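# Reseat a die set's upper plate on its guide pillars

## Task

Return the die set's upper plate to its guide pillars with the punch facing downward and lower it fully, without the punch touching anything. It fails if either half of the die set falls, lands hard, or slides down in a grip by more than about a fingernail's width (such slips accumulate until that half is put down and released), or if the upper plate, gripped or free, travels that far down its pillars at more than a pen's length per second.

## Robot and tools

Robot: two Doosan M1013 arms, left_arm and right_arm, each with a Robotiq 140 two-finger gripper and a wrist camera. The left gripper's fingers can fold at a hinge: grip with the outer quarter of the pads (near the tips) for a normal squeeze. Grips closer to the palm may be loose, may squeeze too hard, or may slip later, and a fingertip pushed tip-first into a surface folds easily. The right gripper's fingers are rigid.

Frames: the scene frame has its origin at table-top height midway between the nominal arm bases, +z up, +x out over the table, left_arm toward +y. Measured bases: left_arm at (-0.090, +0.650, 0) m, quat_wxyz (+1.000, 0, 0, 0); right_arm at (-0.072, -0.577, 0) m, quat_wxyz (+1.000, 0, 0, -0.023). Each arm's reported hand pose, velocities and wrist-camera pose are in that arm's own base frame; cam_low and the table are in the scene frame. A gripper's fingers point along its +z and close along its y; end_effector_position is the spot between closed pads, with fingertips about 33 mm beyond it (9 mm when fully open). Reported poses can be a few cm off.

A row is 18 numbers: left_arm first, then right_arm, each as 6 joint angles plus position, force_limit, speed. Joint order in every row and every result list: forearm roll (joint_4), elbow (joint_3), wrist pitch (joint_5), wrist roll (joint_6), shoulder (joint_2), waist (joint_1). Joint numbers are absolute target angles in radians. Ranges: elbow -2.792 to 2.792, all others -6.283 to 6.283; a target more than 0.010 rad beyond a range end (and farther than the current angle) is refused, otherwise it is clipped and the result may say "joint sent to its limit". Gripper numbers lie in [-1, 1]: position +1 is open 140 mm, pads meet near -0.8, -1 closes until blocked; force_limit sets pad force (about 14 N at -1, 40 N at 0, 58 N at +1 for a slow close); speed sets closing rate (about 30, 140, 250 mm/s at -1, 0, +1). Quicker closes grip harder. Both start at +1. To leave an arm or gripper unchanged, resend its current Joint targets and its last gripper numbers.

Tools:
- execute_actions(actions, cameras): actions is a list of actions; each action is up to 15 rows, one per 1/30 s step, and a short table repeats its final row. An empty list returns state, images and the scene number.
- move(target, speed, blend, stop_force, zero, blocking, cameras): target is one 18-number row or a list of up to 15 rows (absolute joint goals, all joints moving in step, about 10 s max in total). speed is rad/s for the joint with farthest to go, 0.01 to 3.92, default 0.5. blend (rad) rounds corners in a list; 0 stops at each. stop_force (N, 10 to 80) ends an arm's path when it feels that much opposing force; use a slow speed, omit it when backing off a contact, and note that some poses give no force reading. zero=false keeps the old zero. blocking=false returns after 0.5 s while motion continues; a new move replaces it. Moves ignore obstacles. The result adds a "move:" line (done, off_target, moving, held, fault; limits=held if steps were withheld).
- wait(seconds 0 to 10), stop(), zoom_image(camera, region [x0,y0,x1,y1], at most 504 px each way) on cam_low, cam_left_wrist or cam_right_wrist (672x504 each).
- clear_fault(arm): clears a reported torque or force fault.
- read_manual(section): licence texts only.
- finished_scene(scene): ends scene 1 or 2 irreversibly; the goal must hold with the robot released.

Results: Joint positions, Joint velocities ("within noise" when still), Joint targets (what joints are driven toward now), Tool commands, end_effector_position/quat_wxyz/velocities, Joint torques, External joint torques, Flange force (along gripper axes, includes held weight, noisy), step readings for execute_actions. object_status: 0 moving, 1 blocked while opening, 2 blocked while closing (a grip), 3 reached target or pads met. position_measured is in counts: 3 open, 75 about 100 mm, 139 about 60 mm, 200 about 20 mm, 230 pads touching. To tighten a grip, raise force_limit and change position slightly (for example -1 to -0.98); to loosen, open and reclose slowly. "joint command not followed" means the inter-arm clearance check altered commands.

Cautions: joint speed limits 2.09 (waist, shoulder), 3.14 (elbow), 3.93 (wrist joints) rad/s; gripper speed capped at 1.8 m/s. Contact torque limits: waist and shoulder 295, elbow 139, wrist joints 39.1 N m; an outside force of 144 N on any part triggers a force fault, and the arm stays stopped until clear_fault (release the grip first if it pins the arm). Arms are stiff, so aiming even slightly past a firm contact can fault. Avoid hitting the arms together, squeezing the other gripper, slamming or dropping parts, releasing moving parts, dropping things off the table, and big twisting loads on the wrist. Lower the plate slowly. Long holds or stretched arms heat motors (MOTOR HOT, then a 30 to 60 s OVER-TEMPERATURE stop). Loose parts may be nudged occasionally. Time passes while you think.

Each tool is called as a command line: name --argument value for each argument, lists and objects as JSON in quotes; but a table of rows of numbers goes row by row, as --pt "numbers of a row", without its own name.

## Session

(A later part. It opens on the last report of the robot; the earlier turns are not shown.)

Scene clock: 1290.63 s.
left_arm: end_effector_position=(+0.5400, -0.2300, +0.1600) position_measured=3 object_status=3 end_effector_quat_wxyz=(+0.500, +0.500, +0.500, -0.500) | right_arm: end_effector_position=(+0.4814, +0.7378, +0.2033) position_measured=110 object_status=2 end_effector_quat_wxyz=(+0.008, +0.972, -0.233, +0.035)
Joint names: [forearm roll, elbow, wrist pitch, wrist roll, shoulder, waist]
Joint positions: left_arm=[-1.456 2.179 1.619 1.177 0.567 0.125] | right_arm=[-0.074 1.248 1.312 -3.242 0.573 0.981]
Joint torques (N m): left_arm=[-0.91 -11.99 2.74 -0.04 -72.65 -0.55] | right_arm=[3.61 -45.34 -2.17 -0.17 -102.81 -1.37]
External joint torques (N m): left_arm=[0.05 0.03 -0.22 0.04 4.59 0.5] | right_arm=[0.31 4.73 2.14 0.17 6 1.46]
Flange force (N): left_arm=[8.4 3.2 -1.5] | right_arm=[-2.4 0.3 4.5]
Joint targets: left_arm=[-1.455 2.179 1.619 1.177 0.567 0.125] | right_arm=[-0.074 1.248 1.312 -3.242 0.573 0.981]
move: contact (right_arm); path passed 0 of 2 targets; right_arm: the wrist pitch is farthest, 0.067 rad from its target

move --pt "-1.4555 2.1786 1.6189 1.1771 0.5666 0.1248 1 1 -0.7 -0.0746 1.2712 1.2793 -3.2394 0.5831 0.9805 -1 1 -1" --pt "-1.4555 2.1786 1.6189 1.1771 0.5666 0.1248 1 1 -0.7 -0.0752 1.2945 1.2453 -3.2368 0.5940 0.9805 -1 1 -1" --speed 0.03 --stop_force 20 --cameras '["all"]'

zoom_image --camera "cam_left_wrist" --region '[260, 50, 460, 200]'

zoom_image --camera "cam_right_wrist" --region '[325, 10, 395, 80]'

zoom_image --camera "cam_low" --region '[185, 170, 245, 230]'

Scene clock: 1305.00 s.
left_arm: end_effector_position=(+0.5400, -0.2300, +0.1600) position_measured=3 object_status=3 end_effector_quat_wxyz=(+0.500, +0.500, +0.500, -0.500) | right_arm: end_effector_position=(+0.4815, +0.7379, +0.2023) position_measured=110 object_status=2 end_effector_quat_wxyz=(+0.008, +0.972, -0.233, +0.035)
Joint names: [forearm roll, elbow, wrist pitch, wrist roll, shoulder, waist]
Joint positions: left_arm=[-1.456 2.179 1.619 1.177 0.567 0.125] | right_arm=[-0.074 1.249 1.31 -3.242 0.574 0.981]
Joint torques (N m): left_arm=[-0.92 -11.97 2.74 -0.06 -72.72 -0.64] | right_arm=[3.6 -31.73 -4.8 -0.15 -73.5 -3.59]
External joint torques (N m): left_arm=[0.05 0 -0.21 0.06 4.64 0.41] | right_arm=[0.34 -8.92 4.77 0.15 -23.51 3.95]
Flange force (N): left_arm=[8.6 3.3 -1.3] | right_arm=[-3.8 9.4 -28.2]
Joint targets: left_arm=[-1.455 2.179 1.619 1.177 0.567 0.125] | right_arm=[-0.074 1.249 1.310 -3.242 0.574 0.981]
move: contact (right_arm); path passed 0 of 2 targets; right_arm: the wrist pitch is farthest, 0.065 rad from its target

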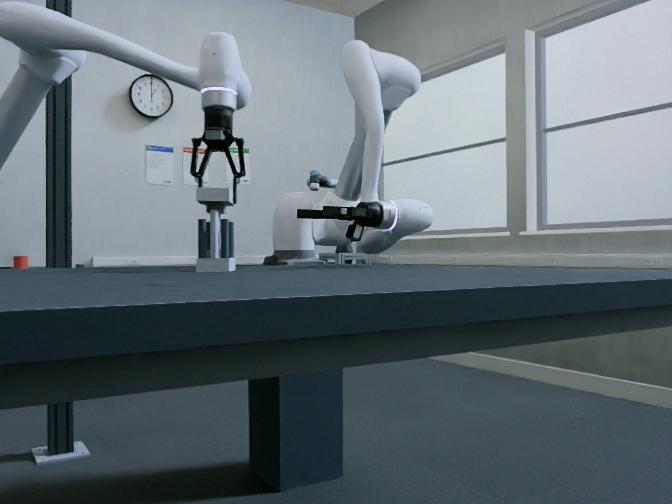

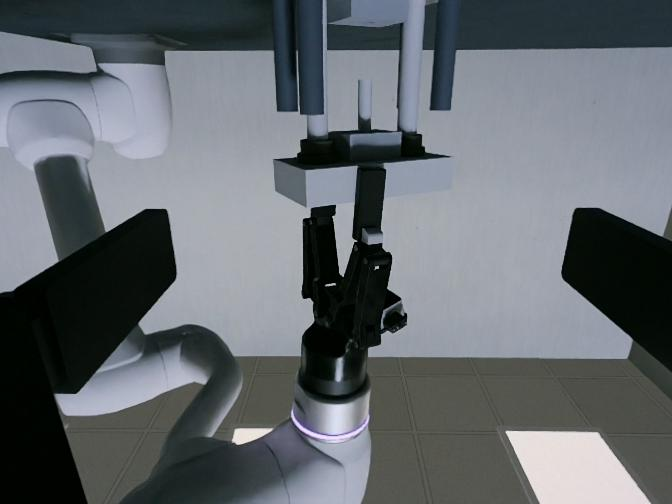

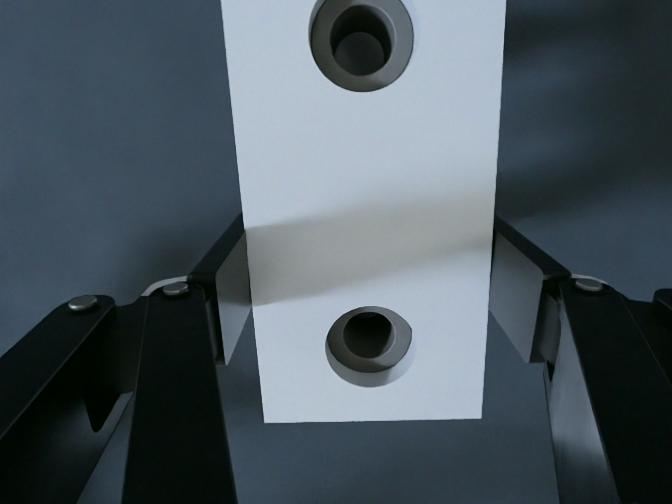

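Scaled by 2.520 from the camera's 672x504 image, which has a finer 960x720 frame.

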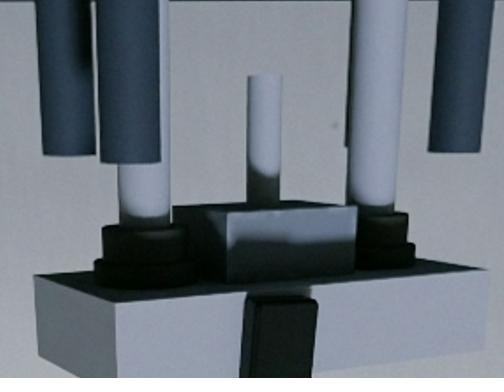

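Scaled by 7.200 from the camera's 672x504 image, which has a finer 960x720 frame.

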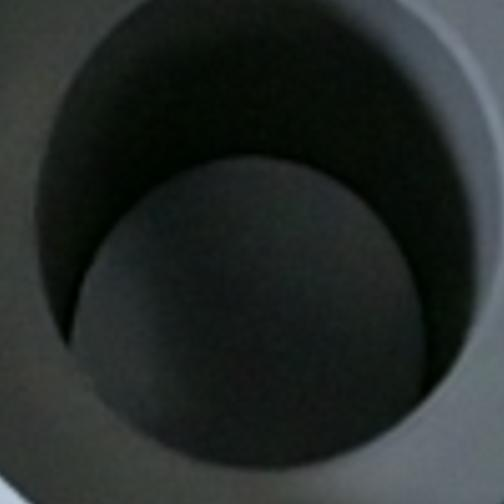

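Scaled by 8.400 from the camera's 672x504 image, which has a finer 960x720 frame.

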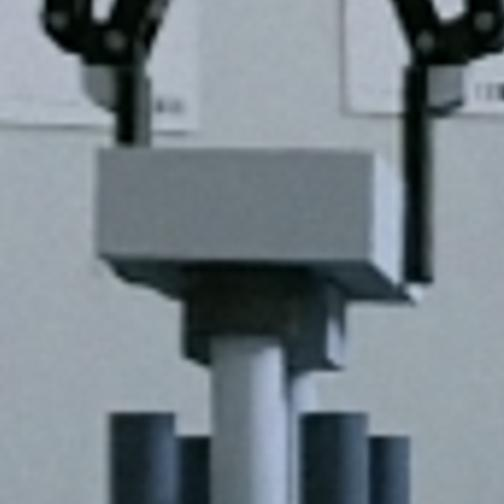

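move --target '[-1.4555,2.1786,1.6189,1.1771,0.5666,0.1248,1,1,-0.7,-0.0742,1.2497,1.3110,-3.2417,0.5730,0.9805,-1,1,-1]' --speed 0.03

move --pt "-1.4555 2.1786 1.6189 1.1771 0.5666 0.1248 1 1 -0.7 -0.0746 1.2728 1.2787 -3.2393 0.5821 0.9805 -1 1 -1" --pt "-1.4555 2.1786 1.6189 1.1771 0.5666 0.1248 1 1 -0.7 -0.0752 1.2960 1.2445 -3.2367 0.5933 0.9805 -1 1 -1" --speed 0.03 --stop_force 25

Scene clock: 1336.33 s.
left_arm: end_effector_position=(+0.5400, -0.2300, +0.1600) position_measured=3 object_status=3 end_effector_quat_wxyz=(+0.500, +0.500, +0.500, -0.500) | right_arm: end_effector_position=(+0.4811, +0.7373, +0.2024) position_measured=110 object_status=2 end_effector_quat_wxyz=(+0.008, +0.972, -0.233, +0.035)
Joint names: [forearm roll, elbow, wrist pitch, wrist roll, shoulder, waist]
Joint positions: left_arm=[-1.456 2.179 1.619 1.177 0.567 0.125] | right_arm=[-0.074 1.25 1.311 -3.242 0.573 0.981]
Joint torques (N m): left_arm=[-0.9 -11.94 2.75 -0.06 -72.5 -0.54] | right_arm=[3.84 -30.7 2.28 -0.17 -87.25 -1.76]
External joint torques (N m): left_arm=[0.03 0 -0.23 0.06 4.68 0.07] | right_arm=[0.11 -10.34 -2.3 0.17 -10.78 1.35]
Flange force (N): left_arm=[8.7 3.4 -0.7] | right_arm=[0.0 -7.7 -12.9]
Joint targets: left_arm=[-1.455 2.179 1.619 1.177 0.567 0.125] | right_arm=[-0.074 1.250 1.311 -3.242 0.573 0.981]
move: done

Scene clock: 1337.00 s.
left_arm: end_effector_position=(+0.5400, -0.2300, +0.1600) position_measured=3 object_status=3 end_effector_quat_wxyz=(+0.500, +0.500, +0.500, -0.500) | right_arm: end_effector_position=(+0.4811, +0.7373, +0.2010) position_measured=110 object_status=2 end_effector_quat_wxyz=(+0.008, +0.972, -0.233, +0.035)
Joint names: [forearm roll, elbow, wrist pitch, wrist roll, shoulder, waist]
Joint positions: left_arm=[-1.456 2.179 1.619 1.177 0.567 0.125] | right_arm=[-0.074 1.252 1.308 -3.241 0.573 0.981]
Joint torques (N m): left_arm=[-0.91 -11.94 2.75 -0.08 -72.56 -0.49] | right_arm=[3.51 -15.54 -0.68 -0.01 -54.16 -6.06]
External joint torques (N m): left_arm=[0.05 -0.03 -0.22 0.08 4.46 0.42] | right_arm=[0.44 -25.31 0.65 0.01 -43.48 6.11]
Flange force (N): left_arm=[8.3 3.2 -1.3] | right_arm=[-3.7 2.5 -49.3]
Joint targets: left_arm=[-1.455 2.179 1.619 1.177 0.567 0.125] | right_arm=[-0.074 1.252 1.308 -3.241 0.573 0.981]
move: contact (right_arm); path passed 0 of 2 targets; right_arm: the wrist pitch is farthest, 0.063 rad from its target

wait --seconds 0.1 --cameras '["all"]'

zoom_image --camera "cam_left_wrist" --region '[270, 70, 370, 170]'

zoom_image --camera "cam_left_wrist" --region '[360, 70, 460, 170]'

zoom_image --camera "cam_right_wrist" --region '[325, 10, 395, 80]'

zoom_image --camera "cam_right_wrist" --region '[310, 290, 430, 400]'

zoom_image --camera "cam_low" --region '[185, 180, 245, 280]'

Scene clock: 1352.50 s.
left_arm: end_effector_position=(+0.5400, -0.2300, +0.1600) position_measured=3 object_status=3 end_effector_quat_wxyz=(+0.500, +0.500, +0.500, -0.500) | right_arm: end_effector_position=(+0.4811, +0.7373, +0.2010) position_measured=110 object_status=2 end_effector_quat_wxyz=(+0.008, +0.972, -0.233, +0.035)
Joint names: [forearm roll, elbow, wrist pitch, wrist roll, shoulder, waist]
Joint positions: left_arm=[-1.456 2.179 1.619 1.177 0.567 0.125] | right_arm=[-0.074 1.252 1.308 -3.241 0.573 0.981]
Joint torques (N m): left_arm=[-0.9 -11.95 2.74 -0.06 -72.53 -0.47] | right_arm=[3.32 -15.05 -0.77 -0.16 -53.91 -6.16]
External joint torques (N m): left_arm=[0.04 -0.02 -0.22 0.06 4.49 0.33] | right_arm=[0.64 -25.82 0.74 0.16 -43.89 6.36]
Flange force (N): left_arm=[8.3 3.2 -1.1] | right_arm=[-4.0 1.7 -50.2]
Joint targets: left_arm=[-1.455 2.179 1.619 1.177 0.567 0.125] | right_arm=[-0.074 1.252 1.308 -3.241 0.573 0.981]
Tool commands: left_gripper/position=+1.0 left_gripper/force_limit=+1.0 left_gripper/speed=-0.7 right_gripper/position=-1.0 right_gripper/force_limit=+1.0 right_gripper/speed=-1.0
wait: 0.10 s; at rest from the start

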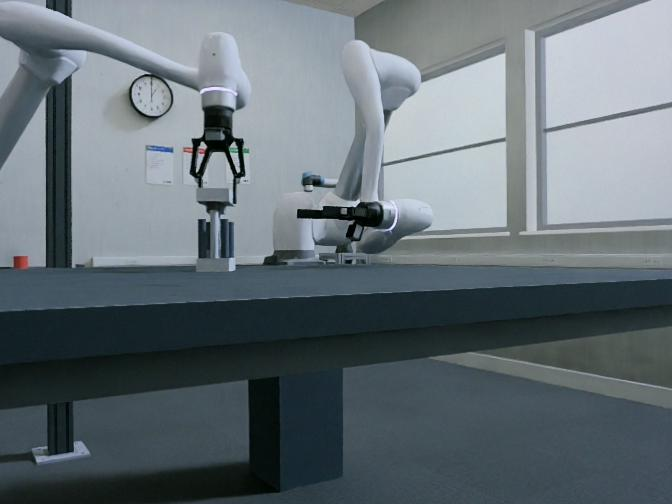

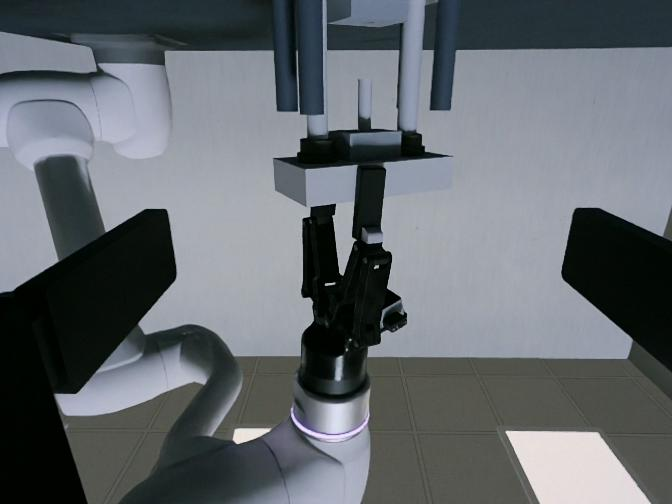

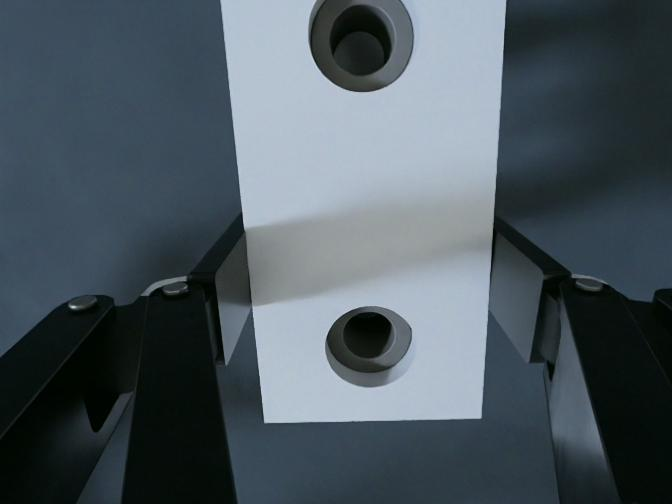

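Scaled by 5.040 from the camera's 672x504 image, which has a finer 960x720 frame.

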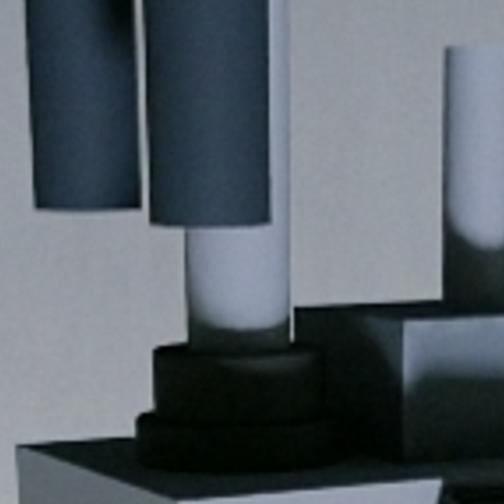

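Scaled by 5.040 from the camera's 672x504 image, which has a finer 960x720 frame.

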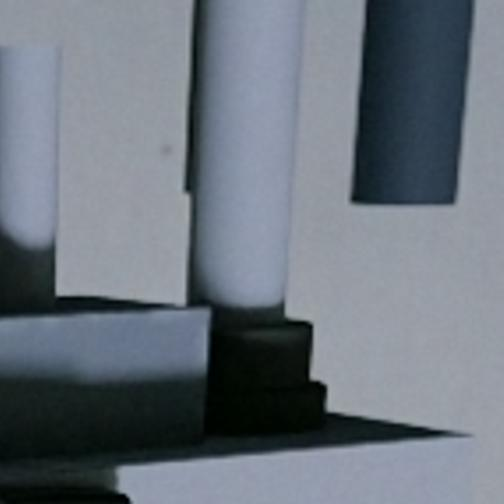

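Scaled by 7.200 from the camera's 672x504 image, which has a finer 960x720 frame.

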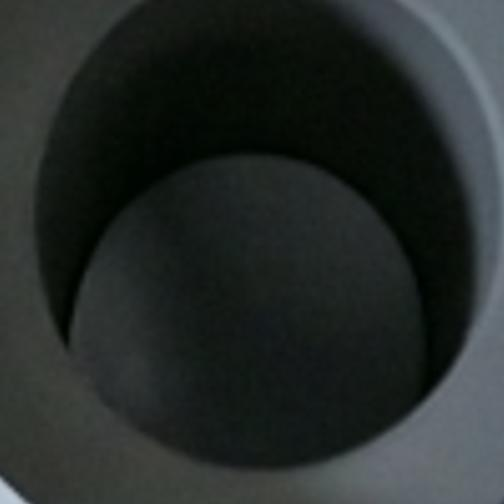

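Scaled by 4.200 from the camera's 672x504 image, which has a finer 960x720 frame.

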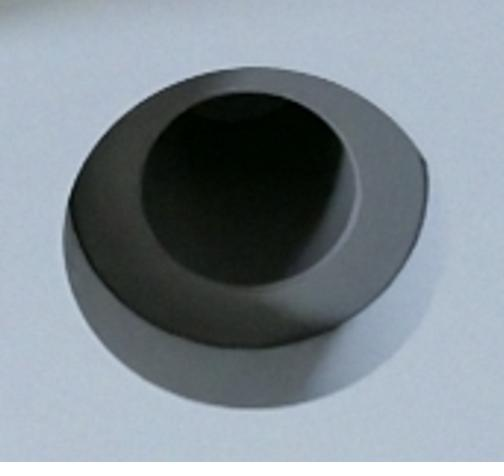

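Scaled by 5.040 from the camera's 672x504 image, which has a finer 960x720 frame.

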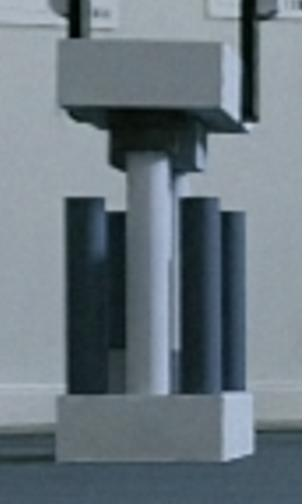

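move --target '[-1.4555,2.1786,1.6189,1.1771,0.5666,0.1248,1,1,-0.7,-0.0615,1.2497,1.3111,-3.2502,0.5738,0.9756,-1,1,-1]' --speed 0.03

move --pt "-1.4555 2.1786 1.6189 1.1771 0.5666 0.1248 1 1 -0.7 -0.0620 1.2716 1.2804 -3.2483 0.5825 0.9756 -1 1 -1" --pt "-1.4555 2.1786 1.6189 1.1771 0.5666 0.1248 1 1 -0.7 -0.0627 1.2949 1.2465 -3.2460 0.5933 0.9756 -1 1 -1" --speed 0.03 --stop_force 25

Scene clock: 1391.60 s.
left_arm: end_effector_position=(+0.5400, -0.2300, +0.1600) position_measured=3 object_status=3 end_effector_quat_wxyz=(+0.500, +0.500, +0.500, -0.500) | right_arm: end_effector_position=(+0.4813, +0.7372, +0.2014) position_measured=110 object_status=2 end_effector_quat_wxyz=(+0.007, +0.972, -0.233, +0.029)
Joint names: [forearm roll, elbow, wrist pitch, wrist roll, shoulder, waist]
Joint positions: left_arm=[-1.456 2.179 1.619 1.177 0.567 0.125] | right_arm=[-0.061 1.25 1.311 -3.25 0.574 0.976]
Joint torques (N m): left_arm=[-0.93 -11.94 2.75 -0.06 -72.72 -0.43] | right_arm=[2.81 -22.59 2.72 0.45 -73.1 -7.74]
External joint torques (N m): left_arm=[0.08 -0.03 -0.23 0.06 4.61 0.35] | right_arm=[1.16 -18.13 -2.75 -0.45 -24.19 7.87]
Flange force (N): left_arm=[8.5 3.3 -1.3] | right_arm=[-6.1 -6.8 -27.4]
Joint targets: left_arm=[-1.455 2.179 1.619 1.177 0.567 0.125] | right_arm=[-0.061 1.250 1.311 -3.250 0.574 0.976]
move: done

Scene clock: 1392.23 s.
left_arm: end_effector_position=(+0.5400, -0.2300, +0.1600) position_measured=3 object_status=3 end_effector_quat_wxyz=(+0.500, +0.500, +0.500, -0.500) | right_arm: end_effector_position=(+0.4814, +0.7373, +0.2006) position_measured=110 object_status=2 end_effector_quat_wxyz=(+0.007, +0.972, -0.233, +0.029)
Joint names: [forearm roll, elbow, wrist pitch, wrist roll, shoulder, waist]
Joint positions: left_arm=[-1.456 2.179 1.619 1.177 0.567 0.125] | right_arm=[-0.061 1.251 1.309 -3.25 0.574 0.976]
Joint torques (N m): left_arm=[-0.93 -12.03 2.72 -0.07 -72.44 -0.6] | right_arm=[3.33 -6.85 -2.19 0.54 -36.59 -7.62]
External joint torques (N m): left_arm=[0.08 0.13 -0.21 0.07 4.87 0.63] | right_arm=[0.67 -34.02 2.16 -0.54 -61.13 8]
Flange force (N): left_arm=[9.0 3.1 -1.8] | right_arm=[-5.1 6.4 -69.3]
Joint targets: left_arm=[-1.455 2.179 1.619 1.177 0.567 0.125] | right_arm=[-0.061 1.251 1.309 -3.250 0.574 0.976]
move: contact (right_arm); path passed 0 of 2 targets; right_arm: the wrist pitch is farthest, 0.063 rad from its target

move --target '[-1.4555,2.1786,1.6189,1.1771,0.5666,0.1248,1,1,-0.7,-0.0615,1.2498,1.3121,-3.2501,0.5727,0.9758,-1,1,-1]' --speed 0.03

move --pt "-1.4555 2.1786 1.6189 1.1771 0.5666 0.1248 1 1 -0.7 -0.0620 1.2729 1.2797 -3.2481 0.5819 0.9758 -1 1 -1" --pt "-1.4555 2.1786 1.6189 1.1771 0.5666 0.1248 1 1 -0.7 -0.0627 1.2961 1.2458 -3.2458 0.5928 0.9758 -1 1 -1" --speed 0.03 --stop_force 25

Scene clock: 1413.07 s.
left_arm: end_effector_position=(+0.5400, -0.2300, +0.1600) position_measured=3 object_status=3 end_effector_quat_wxyz=(+0.500, +0.500, +0.500, -0.500) | right_arm: end_effector_position=(+0.4809, +0.7368, +0.2022) position_measured=110 object_status=2 end_effector_quat_wxyz=(+0.007, +0.972, -0.233, +0.029)
Joint names: [forearm roll, elbow, wrist pitch, wrist roll, shoulder, waist]
Joint positions: left_arm=[-1.456 2.179 1.619 1.177 0.567 0.125] | right_arm=[-0.061 1.25 1.312 -3.25 0.573 0.976]
Joint torques (N m): left_arm=[-0.92 -12.04 2.73 -0.08 -72.61 -0.53] | right_arm=[3.99 -37.53 5.9 -0.2 -106.14 -1.15]
External joint torques (N m): left_arm=[0.07 0.08 -0.21 0.08 4.39 0.63] | right_arm=[-0.02 -3.21 -5.92 0.2 8.99 1.02]
Flange force (N): left_arm=[8.2 2.9 -1.7] | right_arm=[-0.1 -17.4 9.5]
Joint targets: left_arm=[-1.455 2.179 1.619 1.177 0.567 0.125] | right_arm=[-0.061 1.250 1.312 -3.250 0.573 0.976]
move: done

Scene clock: 1413.70 s.
left_arm: end_effector_position=(+0.5400, -0.2300, +0.1600) position_measured=3 object_status=3 end_effector_quat_wxyz=(+0.500, +0.500, +0.500, -0.500) | right_arm: end_effector_position=(+0.4810, +0.7369, +0.2014) position_measured=110 object_status=2 end_effector_quat_wxyz=(+0.007, +0.972, -0.233, +0.029)
Joint names: [forearm roll, elbow, wrist pitch, wrist roll, shoulder, waist]
Joint positions: left_arm=[-1.456 2.179 1.619 1.177 0.567 0.125] | right_arm=[-0.061 1.251 1.31 -3.25 0.573 0.976]
Joint torques (N m): left_arm=[-0.93 -12.02 2.72 -0.1 -72.59 -0.4] | right_arm=[4.34 -23.85 -0.24 -0.07 -70.51 -2.07]
External joint torques (N m): left_arm=[0.07 0.04 -0.2 0.1 4.39 0.29] | right_arm=[-0.38 -16.89 0.21 0.07 -26.7 1.88]
Flange force (N): left_arm=[8.2 3.0 -1.1] | right_arm=[-0.2 -1.6 -31.3]
Joint targets: left_arm=[-1.455 2.179 1.619 1.177 0.567 0.125] | right_arm=[-0.061 1.251 1.310 -3.250 0.573 0.976]
move: contact (right_arm); path passed 0 of 2 targets; right_arm: the wrist pitch is farthest, 0.064 rad from its target

move --target '[-1.4555,2.1786,1.6189,1.1771,0.5666,0.1248,1,1,-0.7,-0.0615,1.2617,1.2956,-3.2501,0.5653,0.9758,-1,1,-1]' --speed 0.02

move --pt "-1.4555 2.1786 1.6189 1.1771 0.5666 0.1248 1 1 -0.7 -0.0620 1.2846 1.2633 -3.2481 0.5746 0.9758 -1 1 -1" --pt "-1.4555 2.1786 1.6189 1.1771 0.5666 0.1248 1 1 -0.7 -0.0627 1.3078 1.2292 -3.2458 0.5857 0.9758 -1 1 -1" --speed 0.03 --stop_force 25

Scene clock: 1467.13 s.
left_arm: end_effector_position=(+0.5400, -0.2300, +0.1600) position_measured=3 object_status=3 end_effector_quat_wxyz=(+0.500, +0.500, +0.500, -0.500) | right_arm: end_effector_position=(+0.4806, +0.7365, +0.2024) position_measured=110 object_status=2 end_effector_quat_wxyz=(+0.001, +0.972, -0.233, +0.031)
Joint names: [forearm roll, elbow, wrist pitch, wrist roll, shoulder, waist]
Joint positions: left_arm=[-1.456 2.179 1.619 1.177 0.567 0.125] | right_arm=[-0.062 1.262 1.296 -3.25 0.565 0.976]
Joint torques (N m): left_arm=[-0.9 -11.91 2.72 -0.04 -72.75 -0.43] | right_arm=[4.64 -45.64 2.94 -0.25 -113.77 2.7]
External joint torques (N m): left_arm=[0.05 -0.05 -0.2 0.04 4.68 0.45] | right_arm=[-0.66 4.83 -2.99 0.25 16.99 -2.65]
Flange force (N): left_arm=[8.6 3.4 -1.4] | right_arm=[2.8 -11.4 18.0]
Joint targets: left_arm=[-1.455 2.179 1.619 1.177 0.567 0.125] | right_arm=[-0.061 1.262 1.296 -3.250 0.565 0.976]
move: done

Scene clock: 1467.80 s.
left_arm: end_effector_position=(+0.5400, -0.2300, +0.1600) position_measured=3 object_status=3 end_effector_quat_wxyz=(+0.500, +0.500, +0.500, -0.500) | right_arm: end_effector_position=(+0.4806, +0.7366, +0.2010) position_measured=110 object_status=2 end_effector_quat_wxyz=(+0.001, +0.972, -0.233, +0.031)
Joint names: [forearm roll, elbow, wrist pitch, wrist roll, shoulder, waist]
Joint positions: left_arm=[-1.456 2.179 1.619 1.177 0.567 0.125] | right_arm=[-0.062 1.264 1.292 -3.25 0.566 0.976]
Joint torques (N m): left_arm=[-0.92 -11.89 2.74 -0.05 -72.82 -0.17] | right_arm=[5.69 -36.8 -0.8 -0.27 -89.93 3.05]
External joint torques (N m): left_arm=[0.08 -0.04 -0.23 0.05 4.92 0.35] | right_arm=[-1.72 -3.85 0.74 0.27 -6.53 -2.75]
Flange force (N): left_arm=[9.1 3.6 -1.3] | right_arm=[3.3 0.0 -8.2]
Joint targets: left_arm=[-1.455 2.179 1.619 1.177 0.567 0.125] | right_arm=[-0.062 1.264 1.292 -3.250 0.566 0.976]
move: contact (right_arm); path passed 0 of 2 targets; right_arm: the wrist pitch is farthest, 0.063 rad from its target

move --pt "-1.4555 2.1786 1.6189 1.1771 0.5666 0.1248 1 1 -0.7 -0.0620 1.2846 1.2633 -3.2481 0.5746 0.9758 -1 1 -1" --pt "-1.4555 2.1786 1.6189 1.1771 0.5666 0.1248 1 1 -0.7 -0.0627 1.3078 1.2292 -3.2458 0.5857 0.9758 -1 1 -1" --speed 0.03 --stop_force 25 --cameras '["cam_low","cam_left_wrist"]'

zoom_image --camera "cam_low" --region '[185, 170, 245, 230]'

zoom_image --camera "cam_left_wrist" --region '[260, 50, 460, 200]'

Scene clock: 1484.23 s.
left_arm: end_effector_position=(+0.5400, -0.2300, +0.1600) position_measured=3 object_status=3 end_effector_quat_wxyz=(+0.500, +0.500, +0.500, -0.500) | right_arm: end_effector_position=(+0.4806, +0.7366, +0.1600) position_measured=110 object_status=2 end_effector_quat_wxyz=(+0.001, +0.972, -0.233, +0.031)
Joint names: [forearm roll, elbow, wrist pitch, wrist roll, shoulder, waist]
Joint positions: left_arm=[-1.456 2.179 1.619 1.177 0.567 0.125] | right_arm=[-0.063 1.308 1.229 -3.246 0.586 0.976]
Joint torques (N m): left_arm=[-0.91 -12.06 2.74 -0.06 -72.52 -0.6] | right_arm=[5.42 -30.58 7.14 -0.43 -95.83 3.11]
External joint torques (N m): left_arm=[0.07 0.1 -0.22 0.06 4.4 0.76] | right_arm=[-1.55 -9.28 -7.2 0.43 -1.36 -3.74]
Flange force (N): left_arm=[8.1 2.8 -1.9] | right_arm=[5.4 -14.0 1.6]
Joint targets: left_arm=[-1.455 2.179 1.619 1.177 0.567 0.125] | right_arm=[-0.063 1.308 1.229 -3.246 0.586 0.976]
move: done
Images, in order (width x height): cam_low 672x504, cam_left_wrist 672x504.

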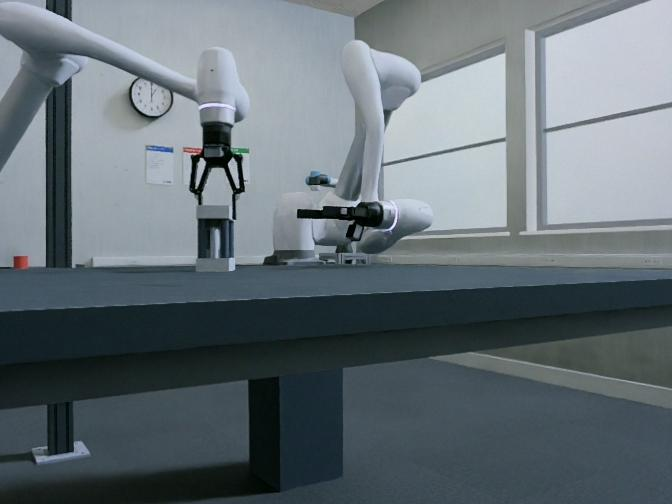

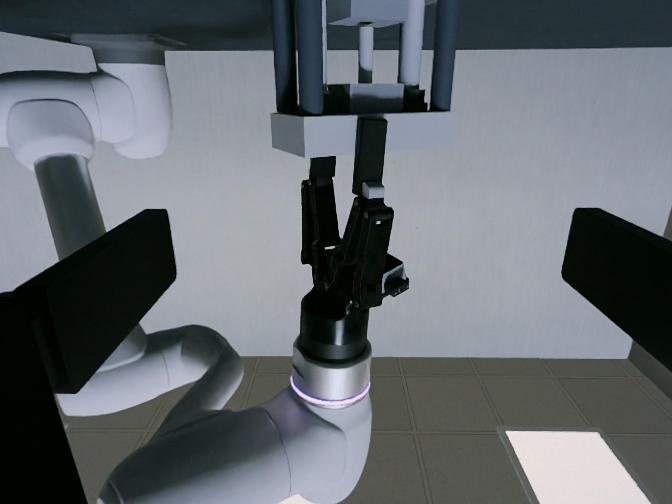

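Scaled by 8.400 from the camera's 672x504 image, which has a finer 960x720 frame.

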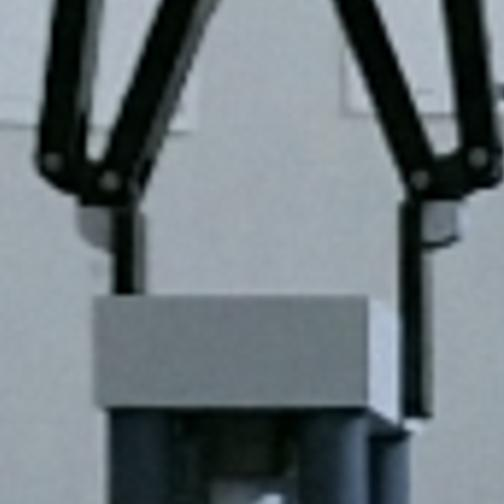

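Scaled by 2.520 from the camera's 672x504 image, which has a finer 960x720 frame.

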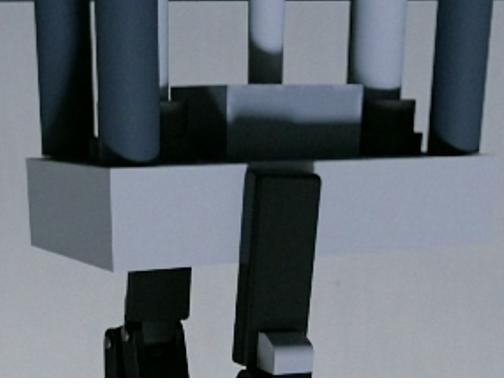

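move --target '[-1.4555,2.1786,1.6189,1.1771,0.5666,0.1248,1,1,-0.7,-0.0630,1.3177,1.2138,-3.2448,0.5912,0.9758,-1,1,-1]' --speed 0.02 --stop_force 25 --cameras '["cam_low","cam_left_wrist"]'

zoom_image --camera "cam_low" --region '[185, 190, 245, 250]'

zoom_image --camera "cam_left_wrist" --region '[260, 50, 460, 200]'

Scene clock: 1498.57 s.
left_arm: end_effector_position=(+0.5400, -0.2300, +0.1600) position_measured=3 object_status=3 end_effector_quat_wxyz=(+0.500, +0.500, +0.500, -0.500) | right_arm: end_effector_position=(+0.4806, +0.7366, +0.1583) position_measured=110 object_status=2 end_effector_quat_wxyz=(+0.001, +0.972, -0.233, +0.031)
Joint names: [forearm roll, elbow, wrist pitch, wrist roll, shoulder, waist]
Joint positions: left_arm=[-1.456 2.179 1.619 1.177 0.567 0.125] | right_arm=[-0.063 1.31 1.226 -3.246 0.586 0.976]
Joint torques (N m): left_arm=[-0.93 -11.99 2.74 -0.09 -72.65 -0.65] | right_arm=[5.85 -21.82 0.08 -0.29 -65.95 2.09]
External joint torques (N m): left_arm=[0.07 0.03 -0.21 0.09 4.69 0.46] | right_arm=[-1.98 -18.06 -0.15 0.29 -31.34 -2.61]
Flange force (N): left_arm=[8.7 3.2 -1.4] | right_arm=[4.5 2.6 -34.4]
Joint targets: left_arm=[-1.455 2.179 1.619 1.177 0.567 0.125] | right_arm=[-0.063 1.310 1.226 -3.246 0.587 0.976]
move: contact (right_arm); right_arm: the wrist pitch is farthest, 0.012 rad from its target
Images, in order (width x height): cam_low 672x504, cam_left_wrist 672x504.

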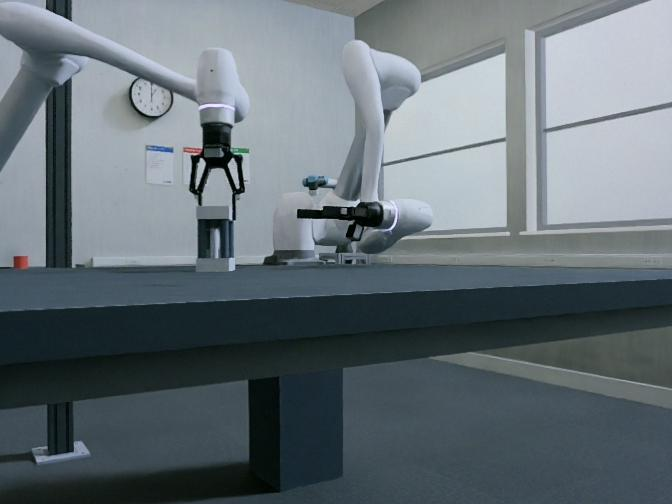

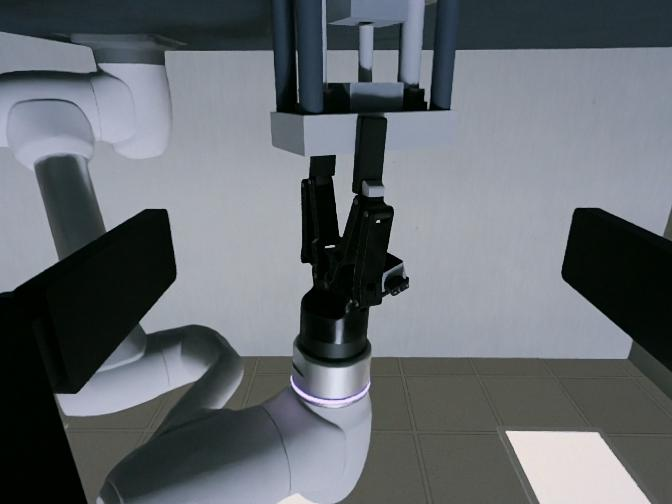

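Scaled by 8.400 from the camera's 672x504 image, which has a finer 960x720 frame.

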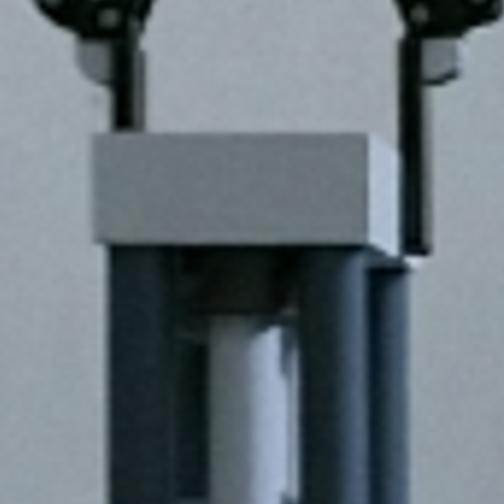

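Scaled by 2.520 from the camera's 672x504 image, which has a finer 960x720 frame.

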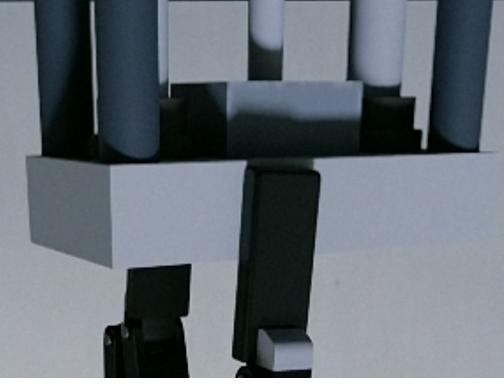

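move --pt "-1.4555 2.1786 1.6189 1.1771 0.5666 0.1248 1 1 -0.7 -0.0630 1.310 1.2260 -3.2460 0.5866 0.9758 1 1 -1" --pt "-1.4555 2.1786 1.6189 1.1771 0.5666 0.1248 1 1 -0.7 -0.0605 1.2027 1.3724 -3.253 0.5475 0.9758 1 1 -1" --speed '[0.03,0.12]' --cameras '["all"]'

zoom_image --camera "cam_low" --region '[175, 190, 255, 280]'

zoom_image --camera "cam_left_wrist" --region '[260, 50, 460, 200]'

Scene clock: 1515.80 s.
left_arm: end_effector_position=(+0.5400, -0.2300, +0.1600) position_measured=3 object_status=3 end_effector_quat_wxyz=(+0.500, +0.500, +0.500, -0.500) | right_arm: end_effector_position=(+0.4805, +0.7364, +0.2504) position_measured=3 object_status=3 end_effector_quat_wxyz=(+0.001, +0.972, -0.234, +0.031)
Joint names: [forearm roll, elbow, wrist pitch, wrist roll, shoulder, waist]
Joint positions: left_arm=[-1.456 2.179 1.619 1.177 0.567 0.125] | right_arm=[-0.06 1.203 1.372 -3.253 0.547 0.976]
Joint torques (N m): left_arm=[-0.89 -12.06 2.76 -0.06 -72.62 -0.36] | right_arm=[3.53 -40.86 -0.16 -0.3 -97.03 -1.09]
External joint torques (N m): left_arm=[0.04 0.11 -0.24 0.06 4.57 0.36] | right_arm=[0.53 -0.66 0.1 0.29 1.13 1.34]
Flange force (N): left_arm=[8.5 3.0 -1.2] | right_arm=[-1.5 -4.0 -0.7]
Joint targets: left_arm=[-1.455 2.179 1.619 1.177 0.567 0.125] | right_arm=[-0.060 1.203 1.372 -3.253 0.548 0.976]
move: done

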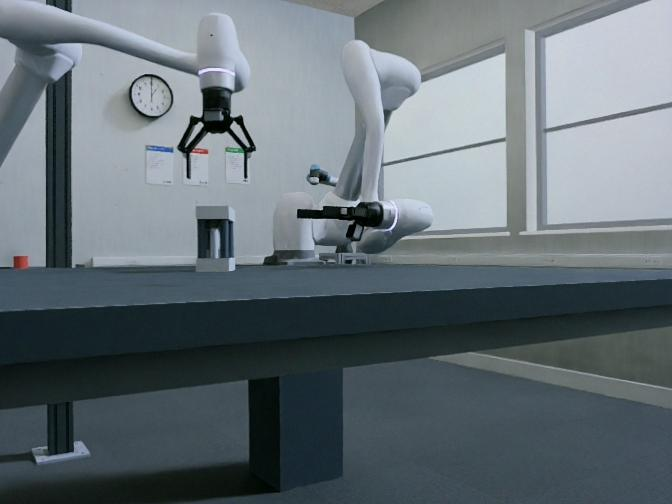

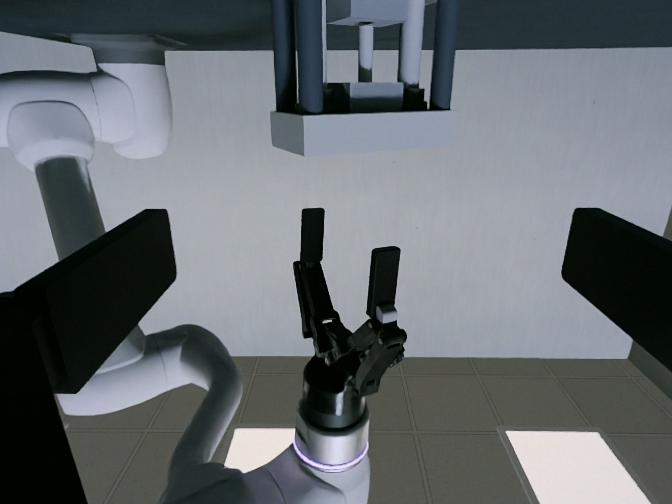

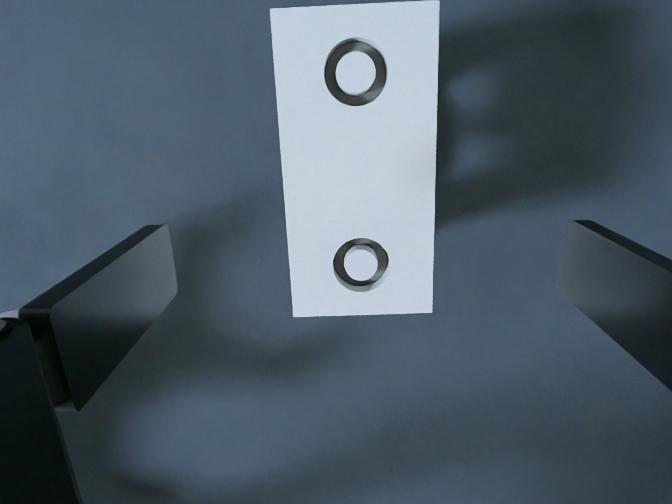

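Scaled by 5.600 from the camera's 672x504 image, which has a finer 960x720 frame.

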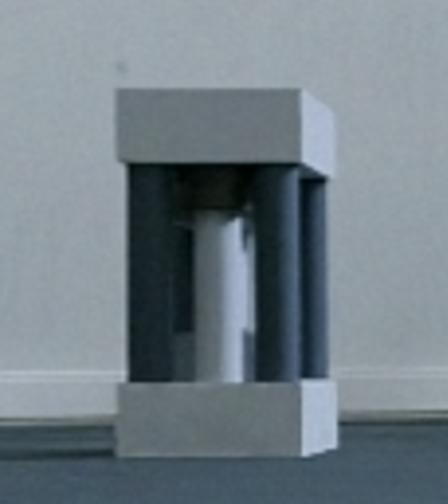

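Scaled by 2.520 from the camera's 672x504 image, which has a finer 960x720 frame.

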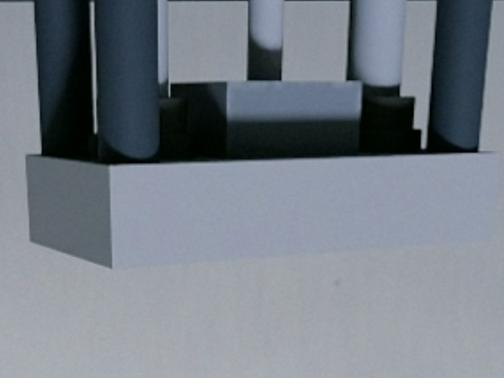

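finished_scene --scene 1

The scene is finished: the task was done.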